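# Remove the cord tied around a flower bunch

## Task

Get the cord off the flowers entirely, leaving the stems unbent and the blooms uncrushed.

## Robot and tools

Robot: two arms, left_arm and right_arm, each a six-joint arm carrying a two-finger parallel gripper with a camera on the wrist. Both arms stand on the table edge. In the scene frame, left_arm's base is at (-0.012, +0.362, 0) m and right_arm's at (-0.048, -0.261, 0) m, each turned by a tiny yaw. A camera stand is fixed behind the arms.

Frames. Scene frame: origin at table-top height, halfway between the two nominal bases; +z up, +x out over the table, left_arm on the +y side. Image left and right do not follow the arm names. Each arm reports its end_effector_position (m) and end_effector_quat_wxyz in its own base frame. That position is the point between the finger pads, about 1 cm short of the fingertips. The fingers point along the gripper's +z and separate along its y. Offsets you send are measured along the current Hand target's own axes. The fixed cameras and the table use the scene frame. Reported poses can be a few cm off.

execute_actions: argument actions is a list of actions. Each action is a table of up to 15 rows, one row per 1/30 s control step; a short table repeats its last row until 15 steps pass. Every row holds 14 numbers in [-1, 1]: dx, dy, dz, rx, ry, rz, opening for left_arm, then the same seven for right_arm, always all 14. dx..rz are an offset from that arm's Hand target as it was when the action began, not from the previous row; so sending the same offset again moves further. Scale: 1.0 equals 0.6 m or 180 degrees; rx, ry, rz form one rotation vector. opening is absolute: +1 fully open (0.094 m), -1 closed. Sending six zeros for an arm asks it to reach its Hand target again. cameras picks images by name (cam_high, cam_low, cam_left_wrist, cam_right_wrist, or ["all"]); an empty actions list returns all images by default.

move: target is one 14-number row, laid out as above, or a list of up to 15 such rows; every row is an offset from the same starting Hand targets, not from the previous row. Each gripper follows a straight line and turns the shorter way; all arms finish together. speed: m/s per arm path, 0.002 to 2.9, default 0.25 (turns up to twice that in rad/s); one value or one per target. blend: metres of corner rounding for a list; 0 stops at each point. opening_speed: rate of opening change per second on the -1..+1 scale, at least 0.2; use it to close gently. grip_force: newtons per finger pad, 10 to 50, one value or one per arm; it persists, and lower forces close slowly. blocking=false returns early while the move continues. The result adds a move: line naming the ending (done, off_target, moving, held, fault) and any limits (limits=paced means the sent pose was clipped; limits=held means steps were held back). Moves do not avoid obstacles or the other arm; faster moves overshoot more and hit harder.

wait: seconds from 0 to 10; arms hold their last command, a running move continues. stop: brakes a running move. zoom_image: camera plus region [x0, y0, x1, y1] in pixels, at most 504 by 504, on that camera's latest image. read_manual: licence texts only. finished_scene: scene is the current scene number; call it once the cord is off and things stay put.

Result lines. Hand target is the last commanded pose after clipping; next offsets count from it. The gripper often rests short of it; the next command, even all zeros, pursues it again, or send the remaining gap as an offset. Tool commands shows current gripper commands; a 0 in an opening slot is a real command, so resend the current opening to keep a gripper unchanged. grip_measured is the measured finger opening on the command scale (may read ~2.5 mm wide when empty); the last Joint positions number is the opening in metres. grip_effort_nm is an averaged gripper motor effort, negative closing; it is not pad force. Joint velocities may say within noise. Joint torques include the arm's own weight and have offsets and noise; joints 1 to 3 wrap at ±28 N m. Step readings list positions at some control steps for execute_actions only. Motor temperatures appear when they change notably; MOTOR HOT comes at 75 °C, and an OVER-TEMPERATURE FAULT at 90 °C folds that arm away for good.

Control notes. Each step the commanded orientation is limited to 40 degrees from the measured one. Friction and gravity can leave a gripper a few cm off target. Motion near an arm's own base can flip its shoulder; route around it. With the wrist near joint 1's axis, small moves can swing the arm.

Gripping. The fingers track your command down to contact and beyond; each 0.001 below first-touch adds about 1 N per pad, and around 20 N force jumps to the set limit. For flowers and stems, lower grip_force and close with opening_speed; to release, command an opening well above grip_measured.

Avoid: dropping anything or letting it leave the table, letting go of moving parts, fast impacts, hard pushes on fixtures or heavy items, the two grippers or arms pressing on each other (a gripper closing on the other arm's fingers counts), wrist camera cables touching objects, and long stretched or blocked poses that heat motors. To stop pressing on something, command a target back past the gripper. Loose items may be nudged occasionally by outside pushes.

Each tool is called after "Emit:" as a command line: name --argument value for each argument, lists and objects as JSON in quotes; but a table of rows of numbers goes row by row, as --pt "numbers of a row", without its own name.

## Session

Emit:
execute_actions --actions '[]'

Scene clock: 0.00 s.
left_arm: end_effector_position=(+0.2206, -0.0193, +0.2740) grip_measured=+1.000 grip_effort_nm=n/a end_effector_quat_wxyz=(+0.443, -0.160, +0.866, -0.170) | right_arm: end_effector_position=(+0.3362, -0.0410, +0.1542) grip_measured=+1.000 grip_effort_nm=n/a end_effector_quat_wxyz=(+0.435, +0.414, +0.799, -0.006)
Joint positions: left_arm=[0.097 0.623 0.973 -0.952 0.233 -0.392 0.094] | right_arm=[0.117 1.16 0.738 -0.345 0.465 0.873 0.094]
Joint velocities: within noise
Joint torques (N m): no reading
Motor temperatures (°C): left_arm=[26 28 33 27 25 25 24] | right_arm=[26 26 31 23 28 26 27]
Heat: left arm: 33 °C; right arm: 31 °C.
Hand target: left_arm +0.2223, -0.0193, +0.2853; +0.460, -0.155, +0.858, -0.171 | right_arm +0.3378, -0.0422, +0.1617; +0.444, +0.415, +0.794, -0.005
Tool commands: left_gripper/opening=+1.0 right_gripper/opening=+1.0

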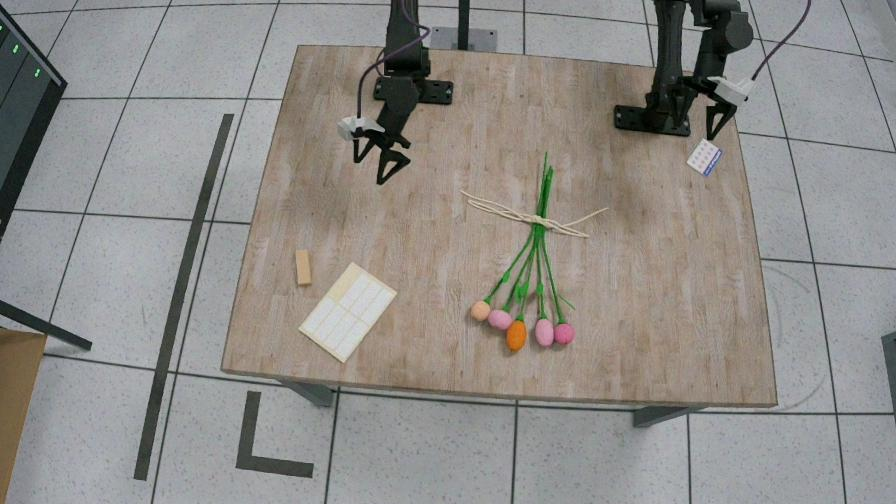

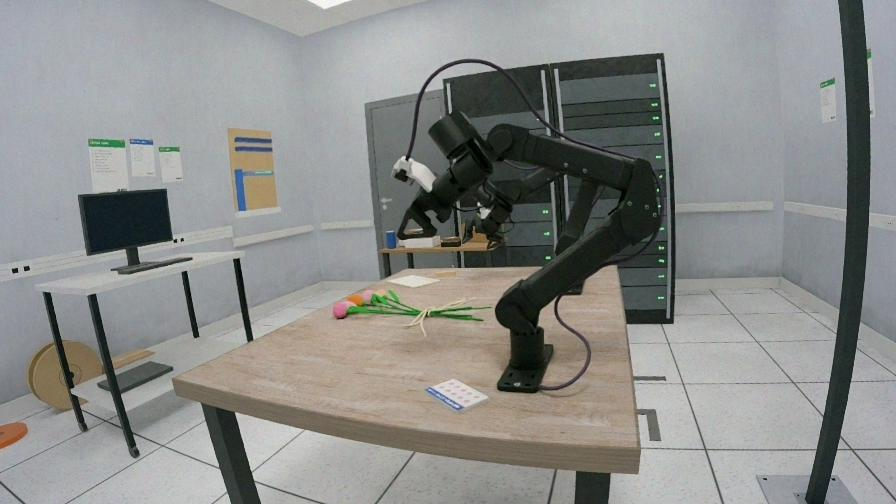

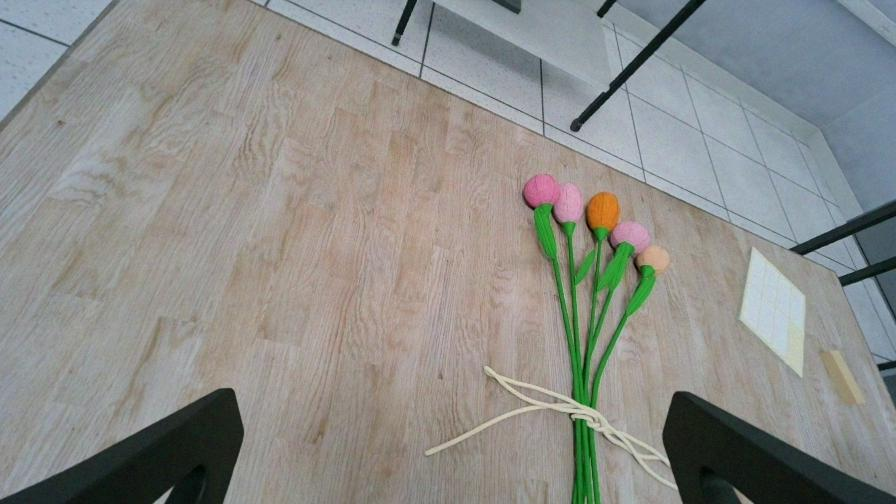

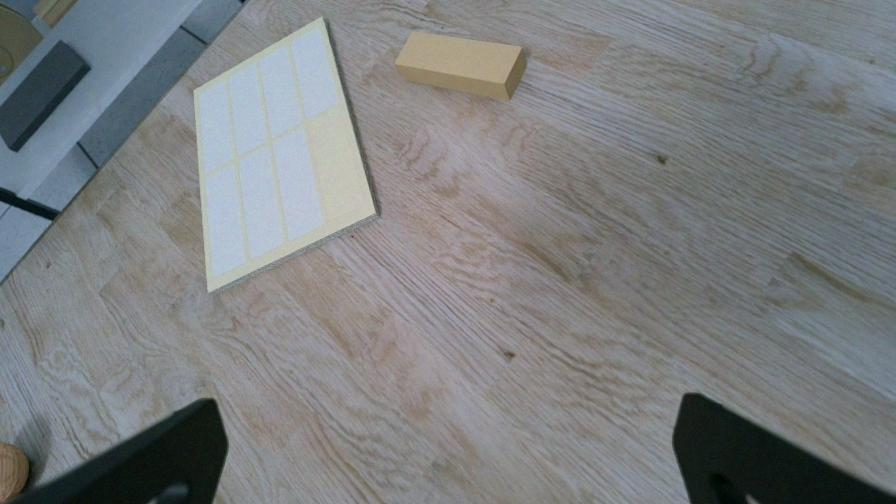

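Emit:
zoom_image --camera "cam_high" --region '[440, 140, 640, 260]'

Emit:
zoom_image --camera "cam_left_wrist" --region '[400, 340, 700, 504]'

Scaled by 2.520 from the camera's 896x504 image, which has a finer 1280x720 frame.

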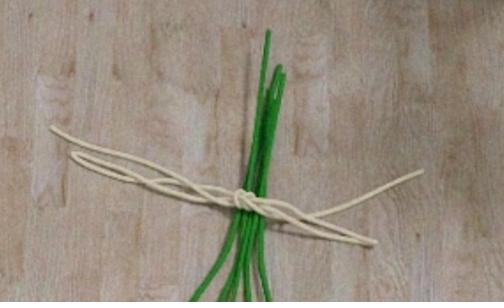

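Scaled by 1.680 from the camera's 896x504 image, which has a finer 1280x720 frame.

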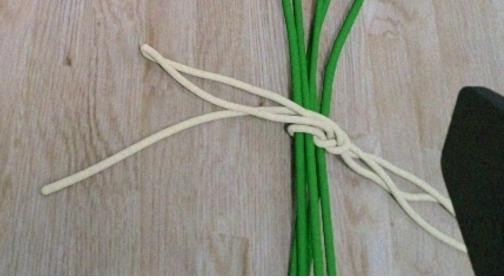

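Emit:
move --target '[0.263,-0.067,0.214,-0.314,0.144,-0.35,-0.5,0.293,0.145,-0.169,0.208,0.213,0.18,-0.5]' --cameras '["all"]'

Scene clock: 55.10 s.
left_arm: end_effector_position=(+0.2445, -0.1399, +0.1123) grip_measured=-0.497 grip_effort_nm=-0.14 end_effector_quat_wxyz=(+0.003, +0.701, -0.713, -0.010) | right_arm: end_effector_position=(+0.2800, +0.1670, +0.1265) grip_measured=-0.497 grip_effort_nm=-0.15 end_effector_quat_wxyz=(-0.001, +0.699, +0.715, +0.008)
Joint positions: left_arm=[-0.522 1.63 1.313 -1.275 0.001 -2.076 0.024] | right_arm=[0.531 1.763 1.52 -1.314 -0.007 2.078 0.024]
Joint torques (N m): left_arm=[0.53 -6.28 7.62 0.14 -0.04 -0.12] | right_arm=[0.29 -5.2 7.25 0.11 -0.1 0.11]
Motor temperatures (°C): left_arm=[26 28 36 34 25 25 24] | right_arm=[26 27 34 27 28 26 27]
Heat: left arm: 36 °C; right arm: 34 °C.
Hand target: left_arm +0.2513, -0.1412, +0.1201; +0.000, +0.707, -0.708, +0.000 | right_arm +0.2787, +0.1682, +0.1298; -0.001, +0.708, +0.706, +0.000
Off the commanded pose: left_arm 0.010 m, 2 deg | right_arm 0.004 m, 2 deg.
joint sent to its limit (right arm) — joint 6 (wrist roll), upper limit. The joint targets still meet the commanded pose.
move: done

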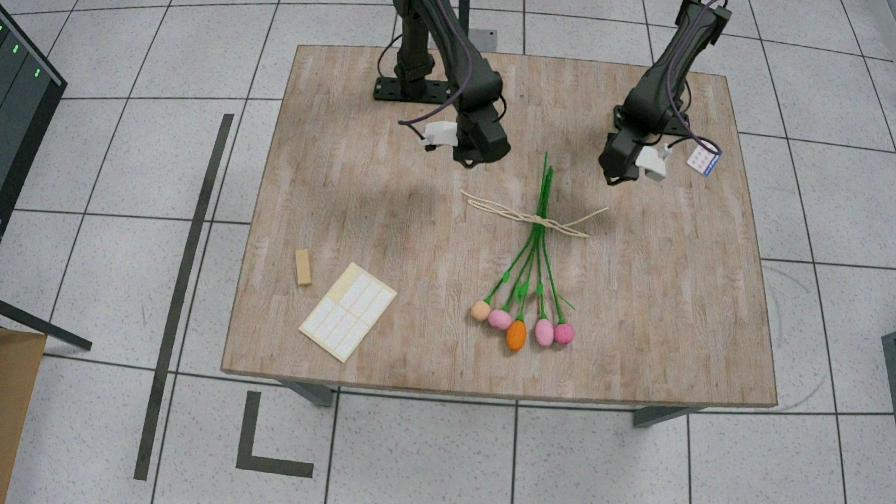

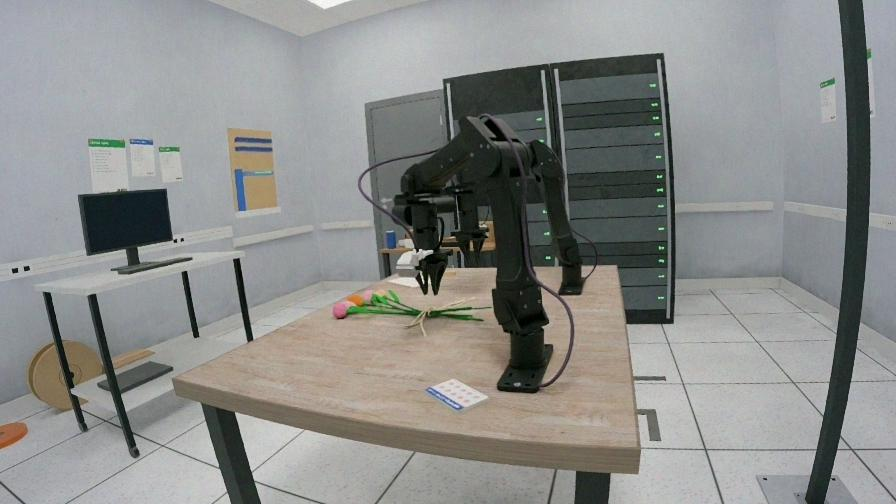

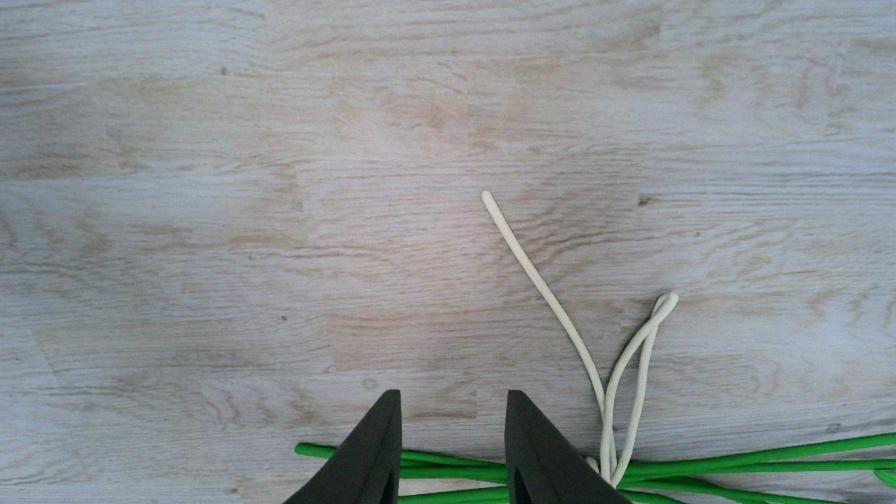

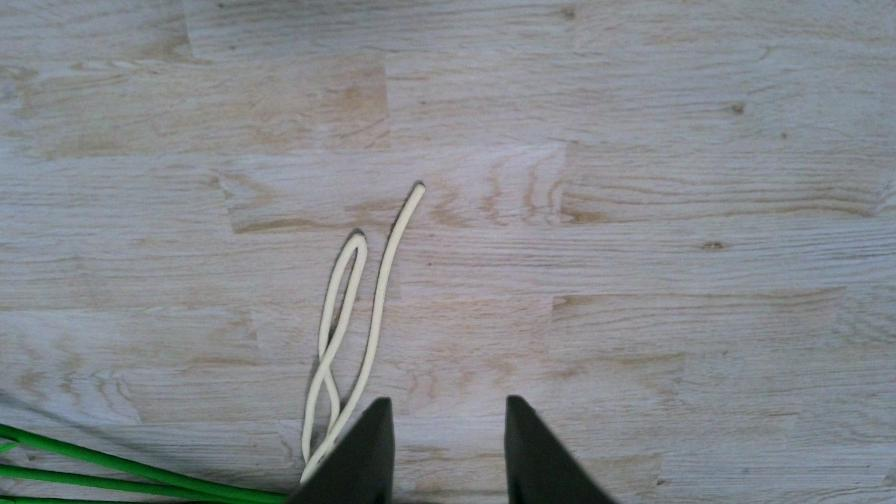

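Emit:
move --target '[-0.01,-0.04,0.112,0,0,0,-0.5,-0.013,0.028,0.136,0,0,0,-0.5]' --cameras '["cam_left_wrist","cam_right_wrist"]'

Scene clock: 72.93 s.
left_arm: end_effector_position=(+0.2707, -0.1351, +0.0520) grip_measured=-0.497 grip_effort_nm=-0.14 end_effector_quat_wxyz=(+0.004, +0.708, -0.707, -0.007) | right_arm: end_effector_position=(+0.2920, +0.1609, +0.0495) grip_measured=-0.497 grip_effort_nm=-0.15 end_effector_quat_wxyz=(-0.005, +0.709, +0.705, -0.004)
Joint positions: left_arm=[-0.465 1.747 1.201 -1.041 0.003 -2.037 0.024] | right_arm=[0.497 1.856 1.326 -1.051 -0.007 2.073 0.024]
Joint torques (N m): left_arm=[0.36 -7.42 5.16 0.39 -0.07 0.03] | right_arm=[-0.18 -6.13 4.81 0.47 0 -0.09]
Heat: left arm: 35 °C; right arm: 33 °C.
Hand target: left_arm +0.2753, -0.1352, +0.0529; -0.001, +0.707, -0.708, +0.000 | right_arm +0.2954, +0.1605, +0.0481; -0.001, +0.708, +0.706, +0.000
Off the commanded pose: left_arm 0.005 m, 1 deg | right_arm 0.004 m, 1 deg.
move: done
Images, in order (width x height): cam_left_wrist 896x504, cam_right_wrist 896x504.

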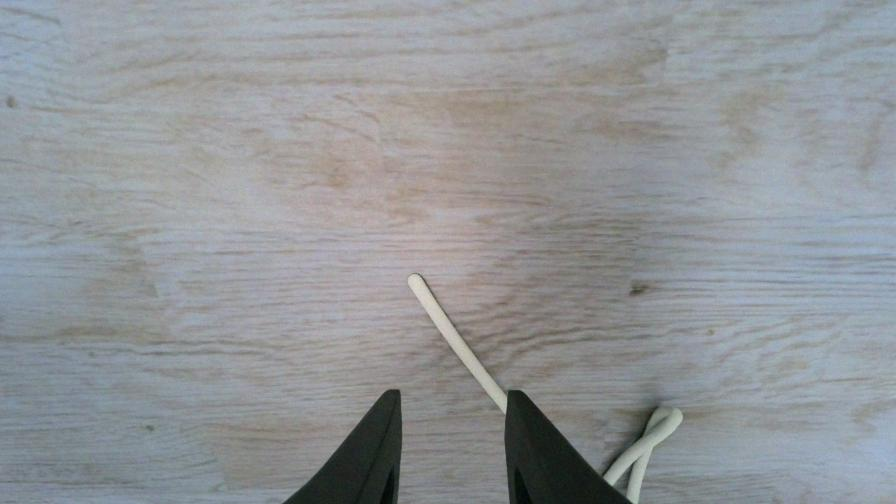

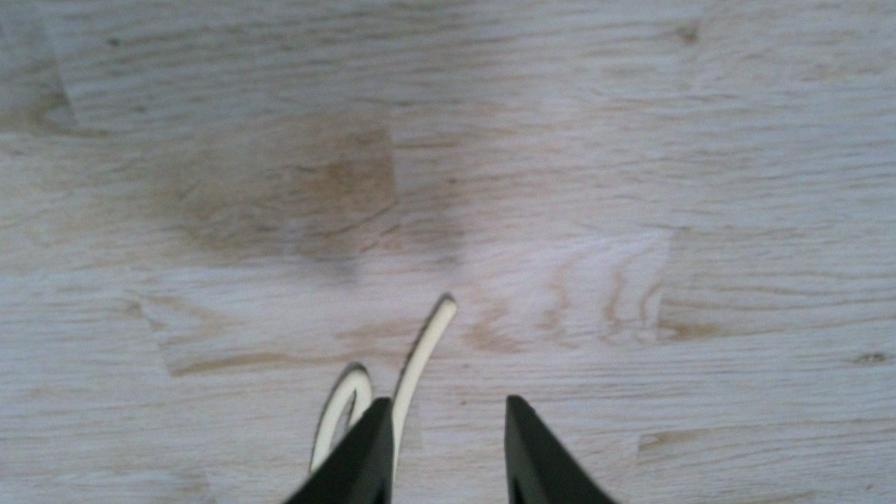

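Emit:
move --target '[0.003,0.005,0.06,0,0,0,-0.5,0.008,0.008,0.056,0,0,0,-0.5]' --speed 0.06 --cameras '["cam_left_wrist","cam_right_wrist"]'

Scene clock: 86.27 s.
left_arm: end_effector_position=(+0.2706, -0.1351, +0.0184) grip_measured=-0.497 grip_effort_nm=-0.13 end_effector_quat_wxyz=(+0.002, +0.708, -0.707, -0.003) | right_arm: end_effector_position=(+0.2997, +0.1650, +0.0191) grip_measured=-0.497 grip_effort_nm=-0.15 end_effector_quat_wxyz=(-0.003, +0.709, +0.705, +0.002)
Joint positions: left_arm=[-0.465 1.786 1.105 -0.897 0.003 -2.037 0.024] | right_arm=[0.497 1.915 1.279 -0.932 -0.007 2.073 0.024]
Joint torques (N m): left_arm=[-0.43 -7.04 4.67 0.38 -0.07 -0.05] | right_arm=[0.32 -5.91 4.38 0.48 0.01 -0.03]
Heat: left arm: 34 °C; right arm: 33 °C.
Hand target: left_arm +0.2724, -0.1370, +0.0169; -0.001, +0.707, -0.708, +0.000 | right_arm +0.3002, +0.1654, +0.0146; -0.001, +0.708, +0.706, +0.000
Off the commanded pose: left_arm 0.003 m, 1 deg | right_arm 0.005 m, 0 deg.
move: done
Images, in order (width x height): cam_left_wrist 896x504, cam_right_wrist 896x504.

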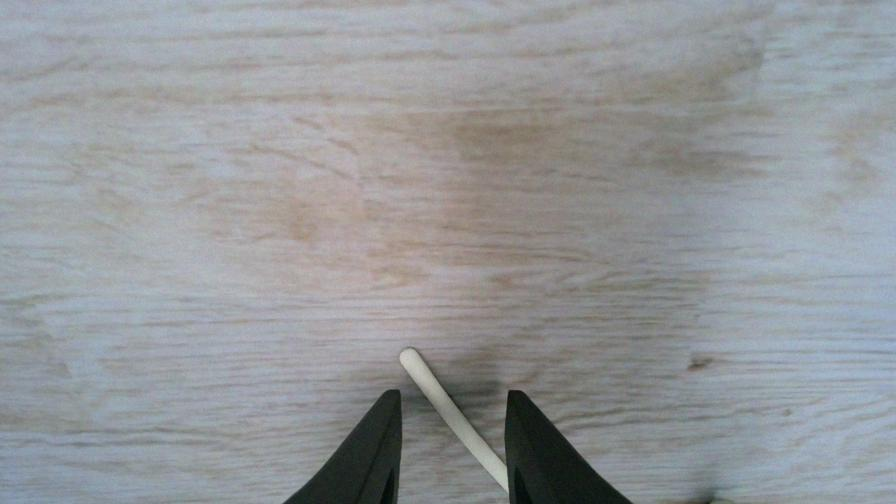

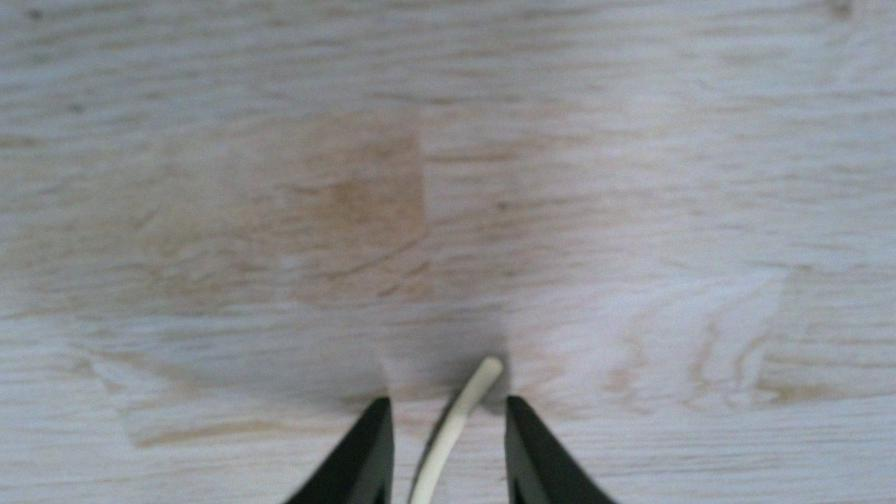

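Emit:
move --target '[0.004,0.002,0.012,0,0,0,-0.5,0.002,0.002,0.013,0,0,0,-0.5]' --speed 0.03 --cameras '["cam_left_wrist","cam_right_wrist"]'

Scene clock: 92.40 s.
left_arm: end_effector_position=(+0.2697, -0.1368, +0.0130) grip_measured=-0.497 grip_effort_nm=-0.13 end_effector_quat_wxyz=(+0.002, +0.706, -0.708, -0.003) | right_arm: end_effector_position=(+0.3013, +0.1659, +0.0151) grip_measured=-0.498 grip_effort_nm=-0.14 end_effector_quat_wxyz=(-0.003, +0.709, +0.705, +0.003)
Joint positions: left_arm=[-0.471 1.795 1.093 -0.876 0.003 -2.039 0.024] | right_arm=[0.497 1.925 1.275 -0.915 -0.007 2.073 0.024]
Joint torques (N m): left_arm=[-0.64 -6.74 4.38 0.49 -0.07 -0.08] | right_arm=[0.42 -5.46 4.05 0.57 0.01 -0.02]
Heat: left arm: 34 °C; right arm: 32 °C.
Hand target: left_arm +0.2712, -0.1394, +0.0097; +0.000, +0.707, -0.708, +0.000 | right_arm +0.3014, +0.1666, +0.0068; -0.001, +0.708, +0.706, +0.000
Off the commanded pose: left_arm 0.004 m, 1 deg | right_arm 0.008 m, 0 deg.
move: done
Images, in order (width x height): cam_left_wrist 896x504, cam_right_wrist 896x504.

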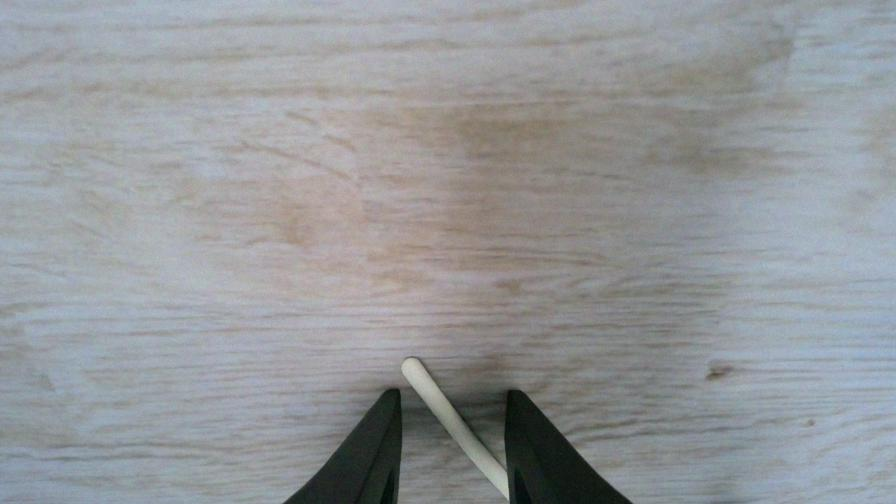

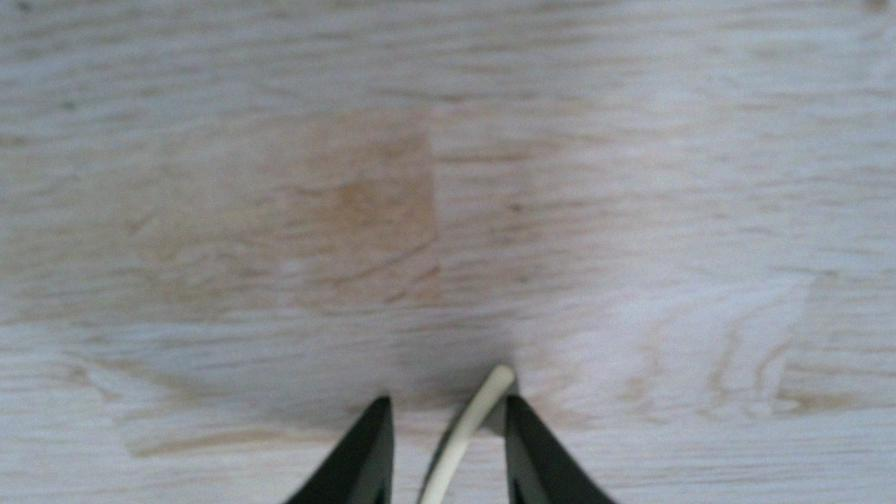

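Emit:
move --target '[0.002,0,0.006,0,0,0,-0.5,0.006,-0.003,0.006,0,0,0,-0.5]' --speed 0.03 --cameras '["cam_left_wrist","cam_right_wrist"]'

Scene clock: 97.43 s.
left_arm: end_effector_position=(+0.2698, -0.1368, +0.0130) grip_measured=-0.497 grip_effort_nm=-0.13 end_effector_quat_wxyz=(+0.002, +0.707, -0.707, -0.003) | right_arm: end_effector_position=(+0.3009, +0.1664, +0.0148) grip_measured=-0.498 grip_effort_nm=-0.14 end_effector_quat_wxyz=(+0.001, +0.707, +0.707, +0.002)
Joint positions: left_arm=[-0.471 1.795 1.093 -0.875 0.003 -2.042 0.024] | right_arm=[0.502 1.925 1.273 -0.914 0 2.073 0.024]
Joint torques (N m): left_arm=[-0.9 -6.04 3.99 0.63 -0.07 -0.09] | right_arm=[0.84 -5.01 3.55 0.7 -0.05 0.08]
Heat: left arm: 34 °C; right arm: 32 °C.
Hand target: left_arm +0.2712, -0.1406, +0.0061; +0.000, +0.707, -0.708, +0.000 | right_arm +0.2995, +0.1701, +0.0031; -0.001, +0.708, +0.706, +0.000
Off the commanded pose: left_arm 0.008 m, 0 deg | right_arm 0.012 m, 0 deg.
move: off_target (right_arm)
Images, in order (width x height): cam_left_wrist 896x504, cam_right_wrist 896x504.

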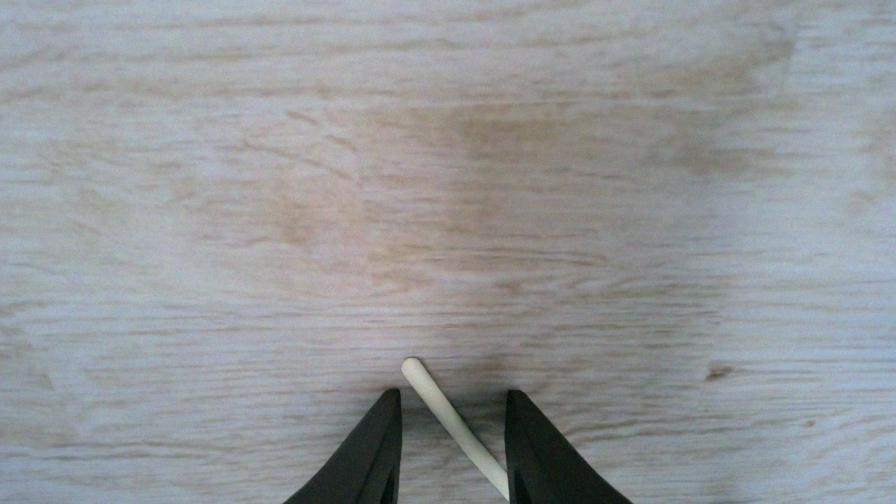

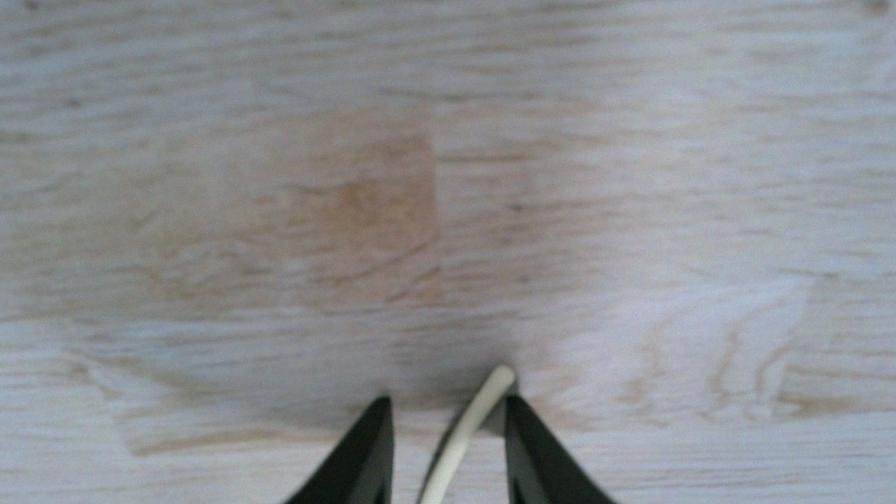

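Emit:
move --target '[0,0,-0.006,0,0,0,-1,0,0,-0.009,0,0,0,-1]' --speed 0.03 --opening_speed 0.4 --cameras '["cam_left_wrist","cam_right_wrist"]'

Scene clock: 102.00 s.
left_arm: end_effector_position=(+0.2664, -0.1370, +0.0129) grip_measured=-0.951 grip_effort_nm=-0.96 end_effector_quat_wxyz=(+0.005, +0.706, -0.708, -0.008) | right_arm: end_effector_position=(+0.3041, +0.1686, +0.0149) grip_measured=-0.954 grip_effort_nm=-0.98 end_effector_quat_wxyz=(+0.005, +0.706, +0.708, +0.009)
Joint positions: left_arm=[-0.475 1.795 1.092 -0.886 0.005 -2.044 0.002] | right_arm=[0.506 1.925 1.273 -0.898 0.005 2.073 0.002]
Joint torques (N m): left_arm=[-0.53 -6.57 4.57 0.57 -0.09 -0.1] | right_arm=[0.58 -5.6 4.51 0.39 -0.11 0.08]
Heat: left arm: 34 °C; right arm: 32 °C.
Hand target: left_arm +0.2712, -0.1405, +0.0097; -0.001, +0.707, -0.708, +0.000 | right_arm +0.2995, +0.1701, +0.0085; -0.001, +0.708, +0.706, +0.000
Off the commanded pose: left_arm 0.007 m, 1 deg | right_arm 0.008 m, 1 deg.
move: done
Images, in order (width x height): cam_left_wrist 896x504, cam_right_wrist 896x504.

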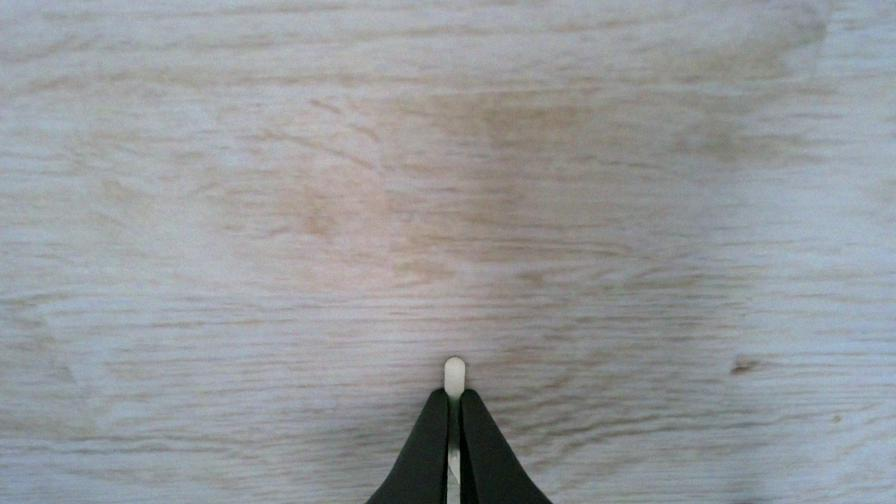

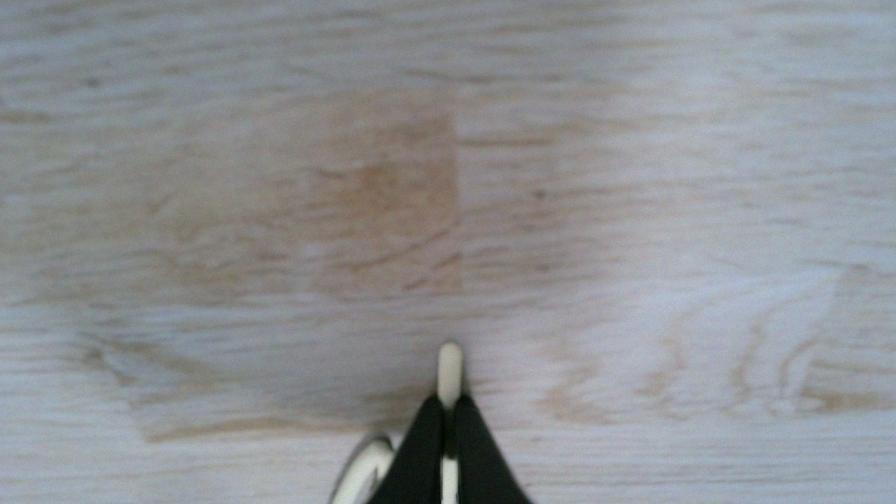

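Emit:
move --target '[-0.13,0,-0.03,0,0,0,-1,-0.13,0,-0.03,0,0,0,-1]' --speed 0.05 --cameras '["all"]'

Emit:
zoom_image --camera "cam_high" --region '[400, 140, 680, 360]'

Scene clock: 111.87 s.
left_arm: end_effector_position=(+0.2704, -0.0675, +0.0205) grip_measured=-0.954 grip_effort_nm=-1.02 end_effector_quat_wxyz=(+0.013, +0.708, -0.706, -0.003) | right_arm: end_effector_position=(+0.3040, +0.0984, +0.0186) grip_measured=-0.957 grip_effort_nm=-1.04 end_effector_quat_wxyz=(-0.010, +0.710, +0.705, +0.006)
Joint positions: left_arm=[-0.236 1.709 1.021 -0.902 0.019 -1.809 0.002] | right_arm=[0.297 1.838 1.172 -0.903 -0.023 1.875 0.002]
Joint torques (N m): left_arm=[0.32 -9.63 4.46 0.16 -0.26 0.05] | right_arm=[-0.13 -8.44 4.14 0.08 0.2 -0.07]
Heat: left arm: 34 °C; right arm: 32 °C.
Hand target: left_arm +0.2713, -0.0626, +0.0277; +0.000, +0.707, -0.708, +0.000 | right_arm +0.2994, +0.0921, +0.0263; -0.001, +0.708, +0.706, +0.000
Off the commanded pose: left_arm 0.009 m, 2 deg | right_arm 0.011 m, 1 deg.
move: off_target (right_arm)

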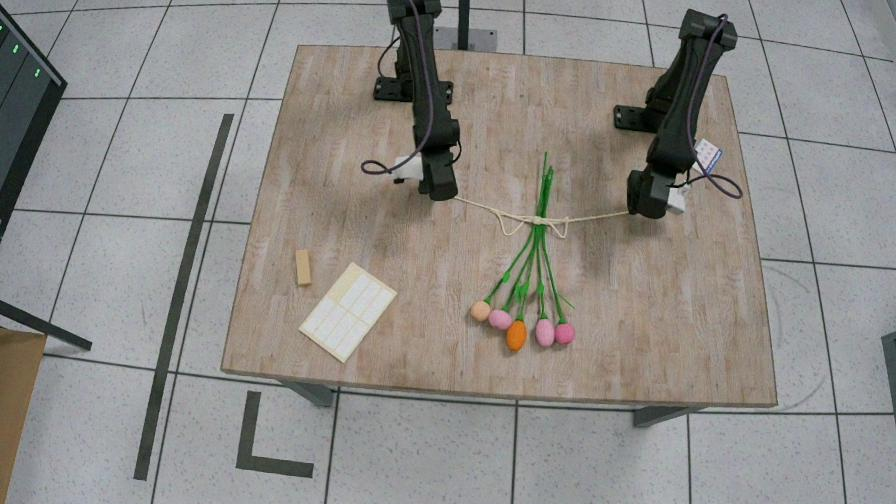

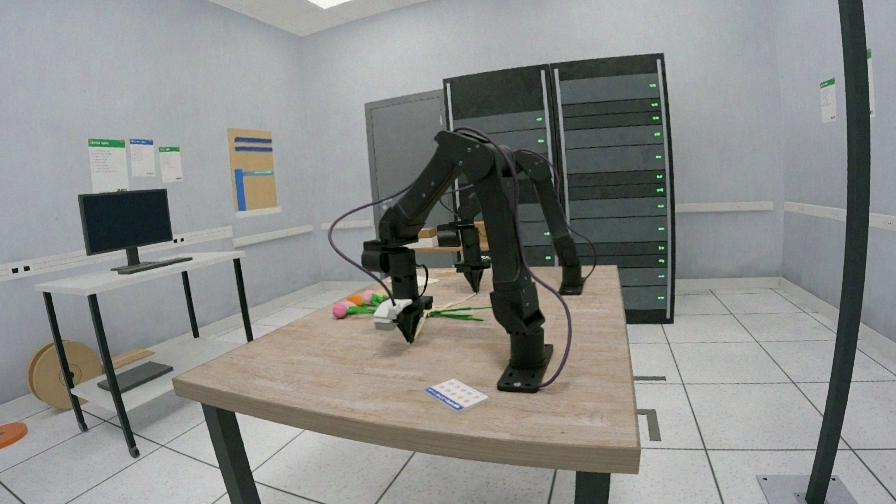

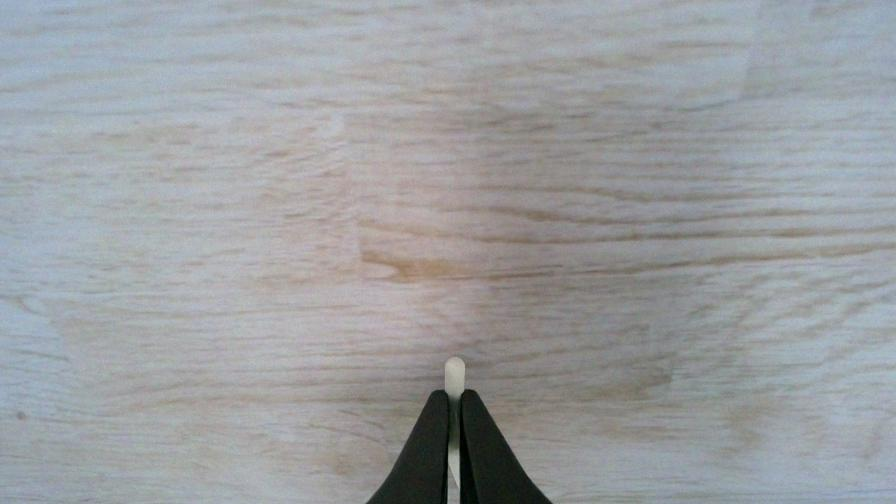

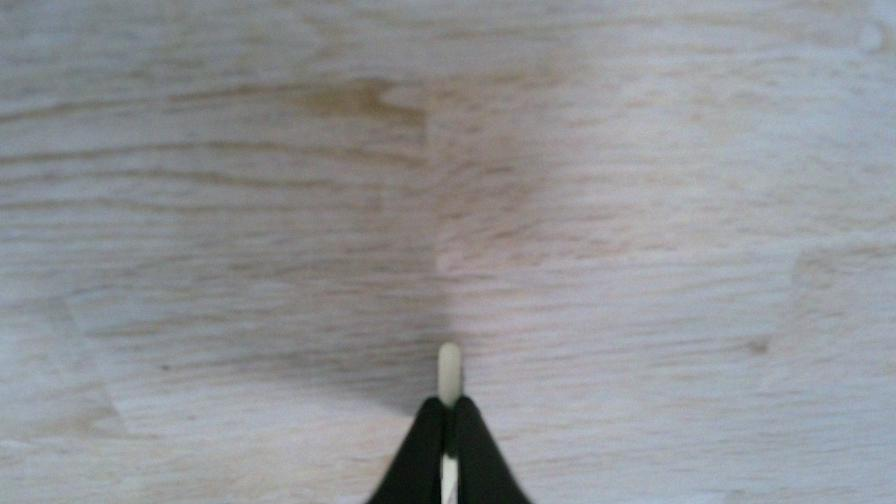

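Scaled by 1.800 from the camera's 896x504 image, which has a finer 1280x720 frame.

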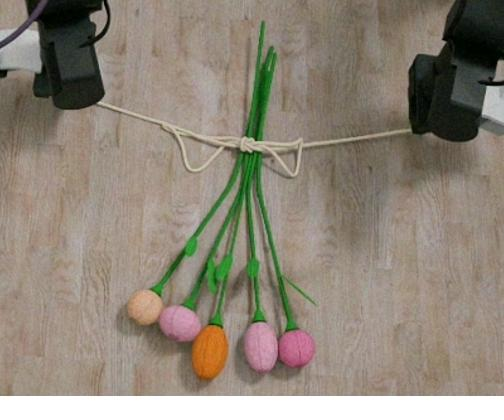

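Emit:
move --target '[-0.13,0,0,0,0,0,-1,-0.13,0,0,0,0,0,-1]' --speed 0.05 --cameras '["cam_high"]'

Emit:
zoom_image --camera "cam_high" --region '[400, 140, 680, 360]'

Scene clock: 119.57 s.
left_arm: end_effector_position=(+0.2701, +0.0108, +0.0206) grip_measured=-0.954 grip_effort_nm=-1.02 end_effector_quat_wxyz=(+0.015, +0.708, -0.706, -0.002) | right_arm: end_effector_position=(+0.3022, +0.0189, +0.0188) grip_measured=-0.957 grip_effort_nm=-1.04 end_effector_quat_wxyz=(-0.012, +0.710, +0.704, +0.004)
Joint positions: left_arm=[0.048 1.683 0.992 -0.904 0.018 -1.526 0.002] | right_arm=[0.046 1.789 1.111 -0.903 -0.022 1.624 0.002]
Joint torques (N m): left_arm=[0.38 -9.29 4.64 0.2 -0.24 -0.01] | right_arm=[-0.18 -8.01 4.18 0.17 0.19 -0.06]
Heat: left arm: 34 °C; right arm: 32 °C.
Hand target: left_arm +0.2714, +0.0154, +0.0278; -0.001, +0.707, -0.708, +0.000 | right_arm +0.2993, +0.0142, +0.0262; -0.001, +0.708, +0.706, +0.000
Off the commanded pose: left_arm 0.009 m, 2 deg | right_arm 0.009 m, 1 deg.
move: done
Images, in order (width x height): cam_high 896x504.

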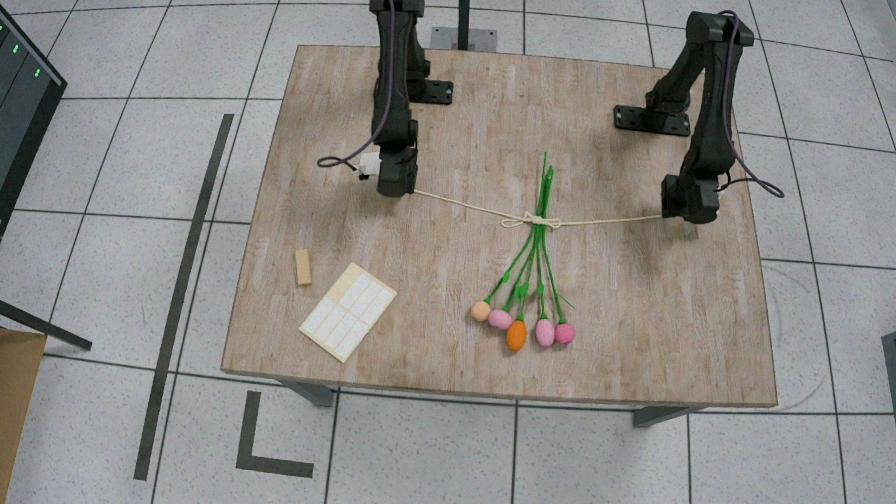

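Scaled by 1.800 from the camera's 896x504 image, which has a finer 1280x720 frame.

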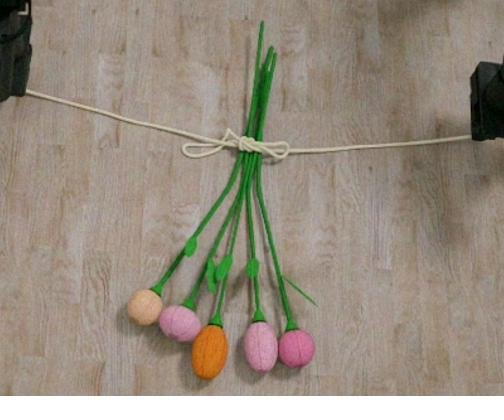

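Emit:
move --target '[-0.06,0,0,0,0,0,-1,-0.06,0,0,0,0,0,-1]' --speed 0.05 --cameras '["cam_high"]'

Emit:
zoom_image --camera "cam_high" --region '[440, 150, 640, 290]'

Scene clock: 125.70 s.
left_arm: end_effector_position=(+0.2654, +0.0457, +0.0206) grip_measured=-0.954 grip_effort_nm=-1.02 end_effector_quat_wxyz=(+0.017, +0.708, -0.706, -0.001) | right_arm: end_effector_position=(+0.3023, -0.0176, +0.0188) grip_measured=-0.957 grip_effort_nm=-1.04 end_effector_quat_wxyz=(-0.011, +0.710, +0.704, +0.005)
Joint positions: left_arm=[0.178 1.683 0.992 -0.908 0.017 -1.395 0.002] | right_arm=[-0.074 1.789 1.111 -0.903 -0.022 1.504 0.002]
Joint torques (N m): left_arm=[0.58 -7.75 5.87 0.21 -0.23 0] | right_arm=[-0.29 -7.92 4.22 0.17 0.19 -0.12]
Heat: left arm: 34 °C; right arm: 32 °C.
Hand target: left_arm +0.2714, +0.0514, +0.0278; +0.000, +0.707, -0.708, +0.000 | right_arm +0.2992, -0.0219, +0.0262; -0.001, +0.708, +0.706, +0.000
Off the commanded pose: left_arm 0.011 m, 2 deg | right_arm 0.009 m, 1 deg.
move: off_target (left_arm)
Images, in order (width x height): cam_high 896x504.

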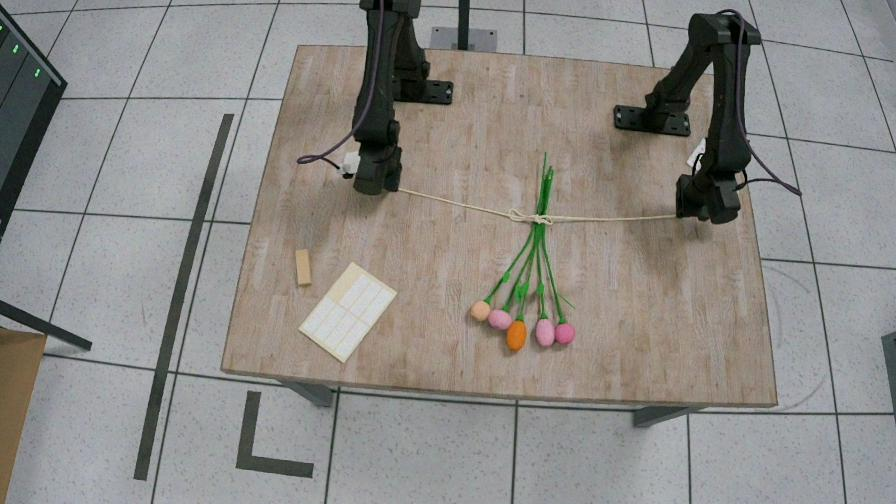

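Scaled by 2.520 from the camera's 896x504 image, which has a finer 1280x720 frame.

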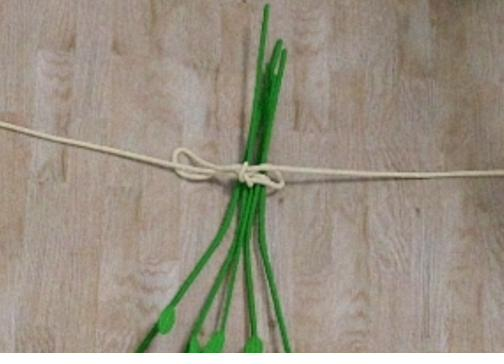

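Emit:
move --target '[-0.06,0,0,0,0,0,-1,-0.06,0,0,0,0,0,-1]' --speed 0.04 --cameras '["cam_high"]'

Emit:
zoom_image --camera "cam_high" --region '[440, 150, 640, 290]'

Scene clock: 130.47 s.
left_arm: end_effector_position=(+0.2624, +0.0800, +0.0222) grip_measured=-0.954 grip_effort_nm=-1.02 end_effector_quat_wxyz=(+0.015, +0.708, -0.706, +0.002) | right_arm: end_effector_position=(+0.2981, -0.0531, +0.0188) grip_measured=-0.957 grip_effort_nm=-1.04 end_effector_quat_wxyz=(-0.010, +0.710, +0.704, +0.006)
Joint positions: left_arm=[0.303 1.695 1.013 -0.914 0.017 -1.27 0.002] | right_arm=[-0.192 1.789 1.111 -0.903 -0.021 1.386 0.002]
Joint torques (N m): left_arm=[0.38 -6.09 7.06 0.22 -0.22 0.03] | right_arm=[-0.31 -6.65 5.82 0.13 0.19 -0.09]
Heat: left arm: 35 °C; right arm: 32 °C.
Hand target: left_arm +0.2714, +0.0875, +0.0279; -0.001, +0.707, -0.707, +0.000 | right_arm +0.2991, -0.0580, +0.0261; -0.001, +0.708, +0.706, +0.000
Off the commanded pose: left_arm 0.013 m, 2 deg | right_arm 0.009 m, 1 deg.
move: off_target (left_arm)
Images, in order (width x height): cam_high 896x504.

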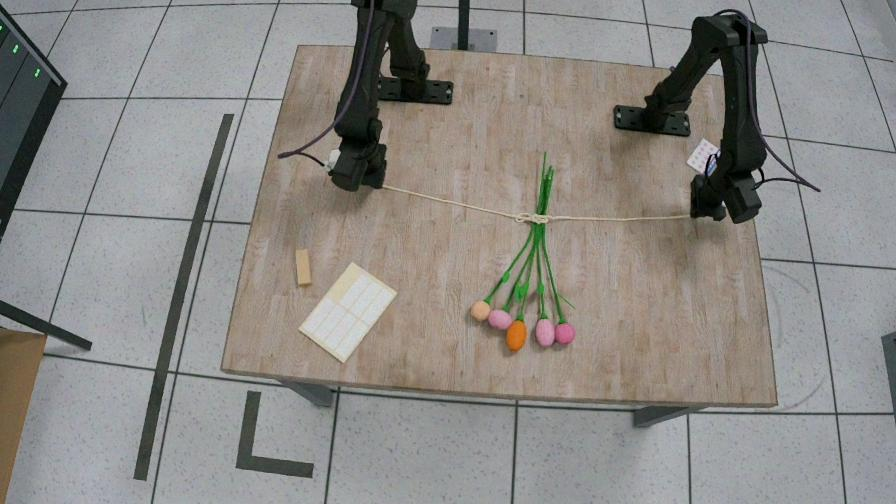

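Scaled by 2.520 from the camera's 896x504 image, which has a finer 1280x720 frame.

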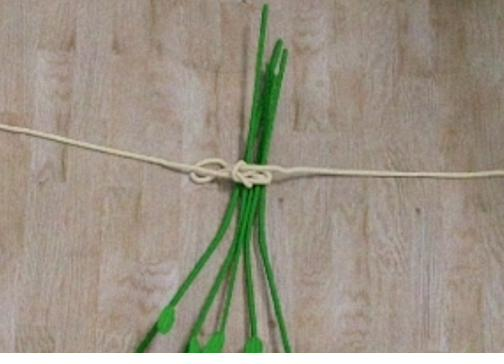

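Emit:
move --target '[-0.06,0,0,0,0,0,-1,-0.06,0,0,0,0,0,-1]' --speed 0.03 --cameras '["cam_high"]'

Emit:
zoom_image --camera "cam_high" --region '[440, 150, 640, 290]'

Scene clock: 140.00 s.
left_arm: end_effector_position=(+0.2632, +0.1148, +0.0223) grip_measured=-0.954 grip_effort_nm=-1.02 end_effector_quat_wxyz=(+0.015, +0.708, -0.706, +0.003) | right_arm: end_effector_position=(+0.2978, -0.0887, +0.0236) grip_measured=-0.957 grip_effort_nm=-1.04 end_effector_quat_wxyz=(-0.003, +0.710, +0.704, +0.010)
Joint positions: left_arm=[0.418 1.742 1.068 -0.923 0.016 -1.155 0.002] | right_arm=[-0.305 1.796 1.14 -0.91 -0.021 1.273 0.002]
Joint torques (N m): left_arm=[0.43 -6.5 7.09 0.23 -0.22 0.02] | right_arm=[-0.36 -5.05 6.67 0.16 0.18 -0.13]
Heat: left arm: 36 °C; right arm: 32 °C.
Hand target: left_arm +0.2715, +0.1235, +0.0278; -0.001, +0.707, -0.707, +0.000 | right_arm +0.2990, -0.0938, +0.0261; -0.001, +0.708, +0.707, +0.000
Off the commanded pose: left_arm 0.013 m, 2 deg | right_arm 0.006 m, 1 deg.
move: off_target (left_arm)
Images, in order (width x height): cam_high 896x504.

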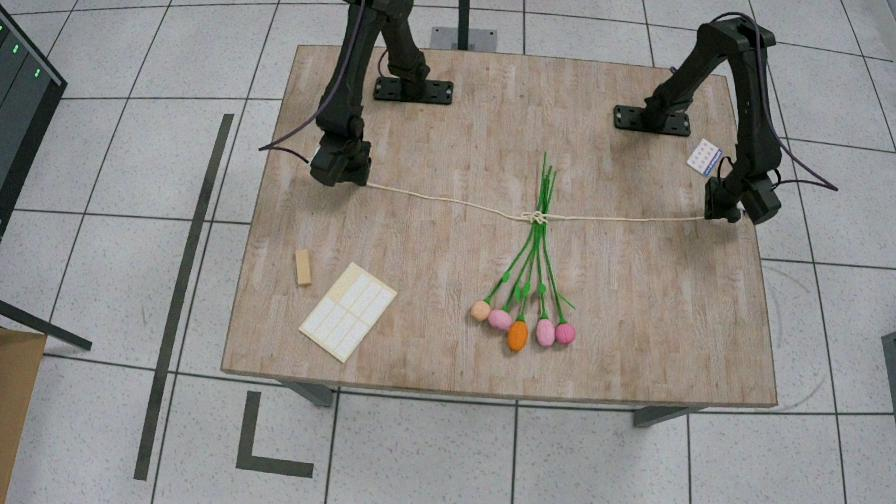

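Scaled by 2.520 from the camera's 896x504 image, which has a finer 1280x720 frame.

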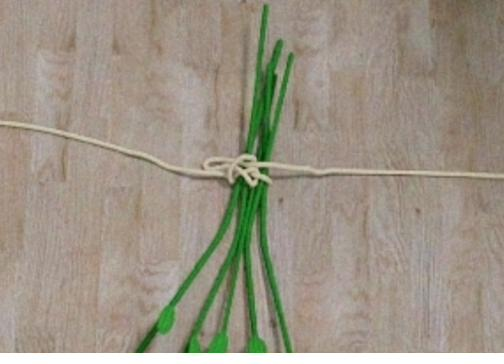

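Emit:
move --target '[-0.05,0,0,0,0,0,-1,-0.05,0,0,0,0,0,-1]' --speed 0.03 --cameras '["cam_high"]'

Emit:
zoom_image --camera "cam_high" --region '[500, 190, 580, 240]'

Scene clock: 145.27 s.
left_arm: end_effector_position=(+0.2638, +0.1439, +0.0224) grip_measured=-0.954 grip_effort_nm=-1.02 end_effector_quat_wxyz=(+0.015, +0.708, -0.706, +0.004) | right_arm: end_effector_position=(+0.2981, -0.1186, +0.0237) grip_measured=-0.957 grip_effort_nm=-1.04 end_effector_quat_wxyz=(-0.002, +0.710, +0.704, +0.010)
Joint positions: left_arm=[0.506 1.79 1.127 -0.935 0.016 -1.067 0.002] | right_arm=[-0.393 1.832 1.186 -0.921 -0.02 1.185 0.002]
Joint torques (N m): left_arm=[0.43 -6.94 7.12 0.28 -0.21 -0.01] | right_arm=[-0.24 -5.19 6.72 0.21 0.17 -0.13]
Motor temperatures (°C): left_arm=[26 30 36 29 25 25 26] | right_arm=[26 30 32 24 28 26 29]
Heat: left arm: 36 °C; right arm: 32 °C.
Hand target: left_arm +0.2714, +0.1534, +0.0278; +0.000, +0.707, -0.708, +0.000 | right_arm +0.2990, -0.1239, +0.0260; -0.001, +0.708, +0.706, +0.000
Off the commanded pose: left_arm 0.014 m, 2 deg | right_arm 0.006 m, 1 deg.
move: off_target (left_arm)
Images, in order (width x height): cam_high 896x504.

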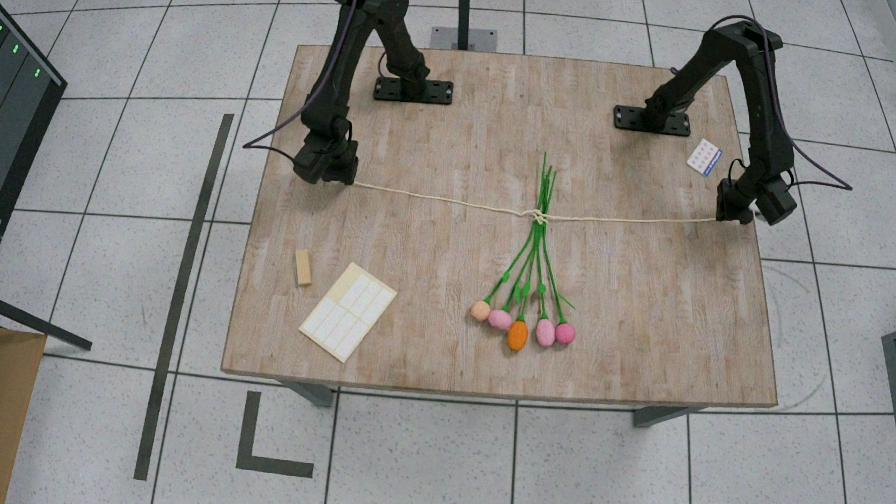

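Scaled by 6.300 from the camera's 896x504 image, which has a finer 1280x720 frame.

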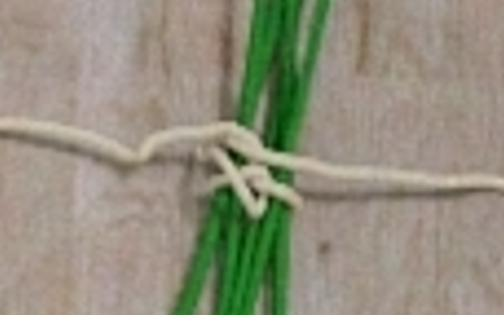

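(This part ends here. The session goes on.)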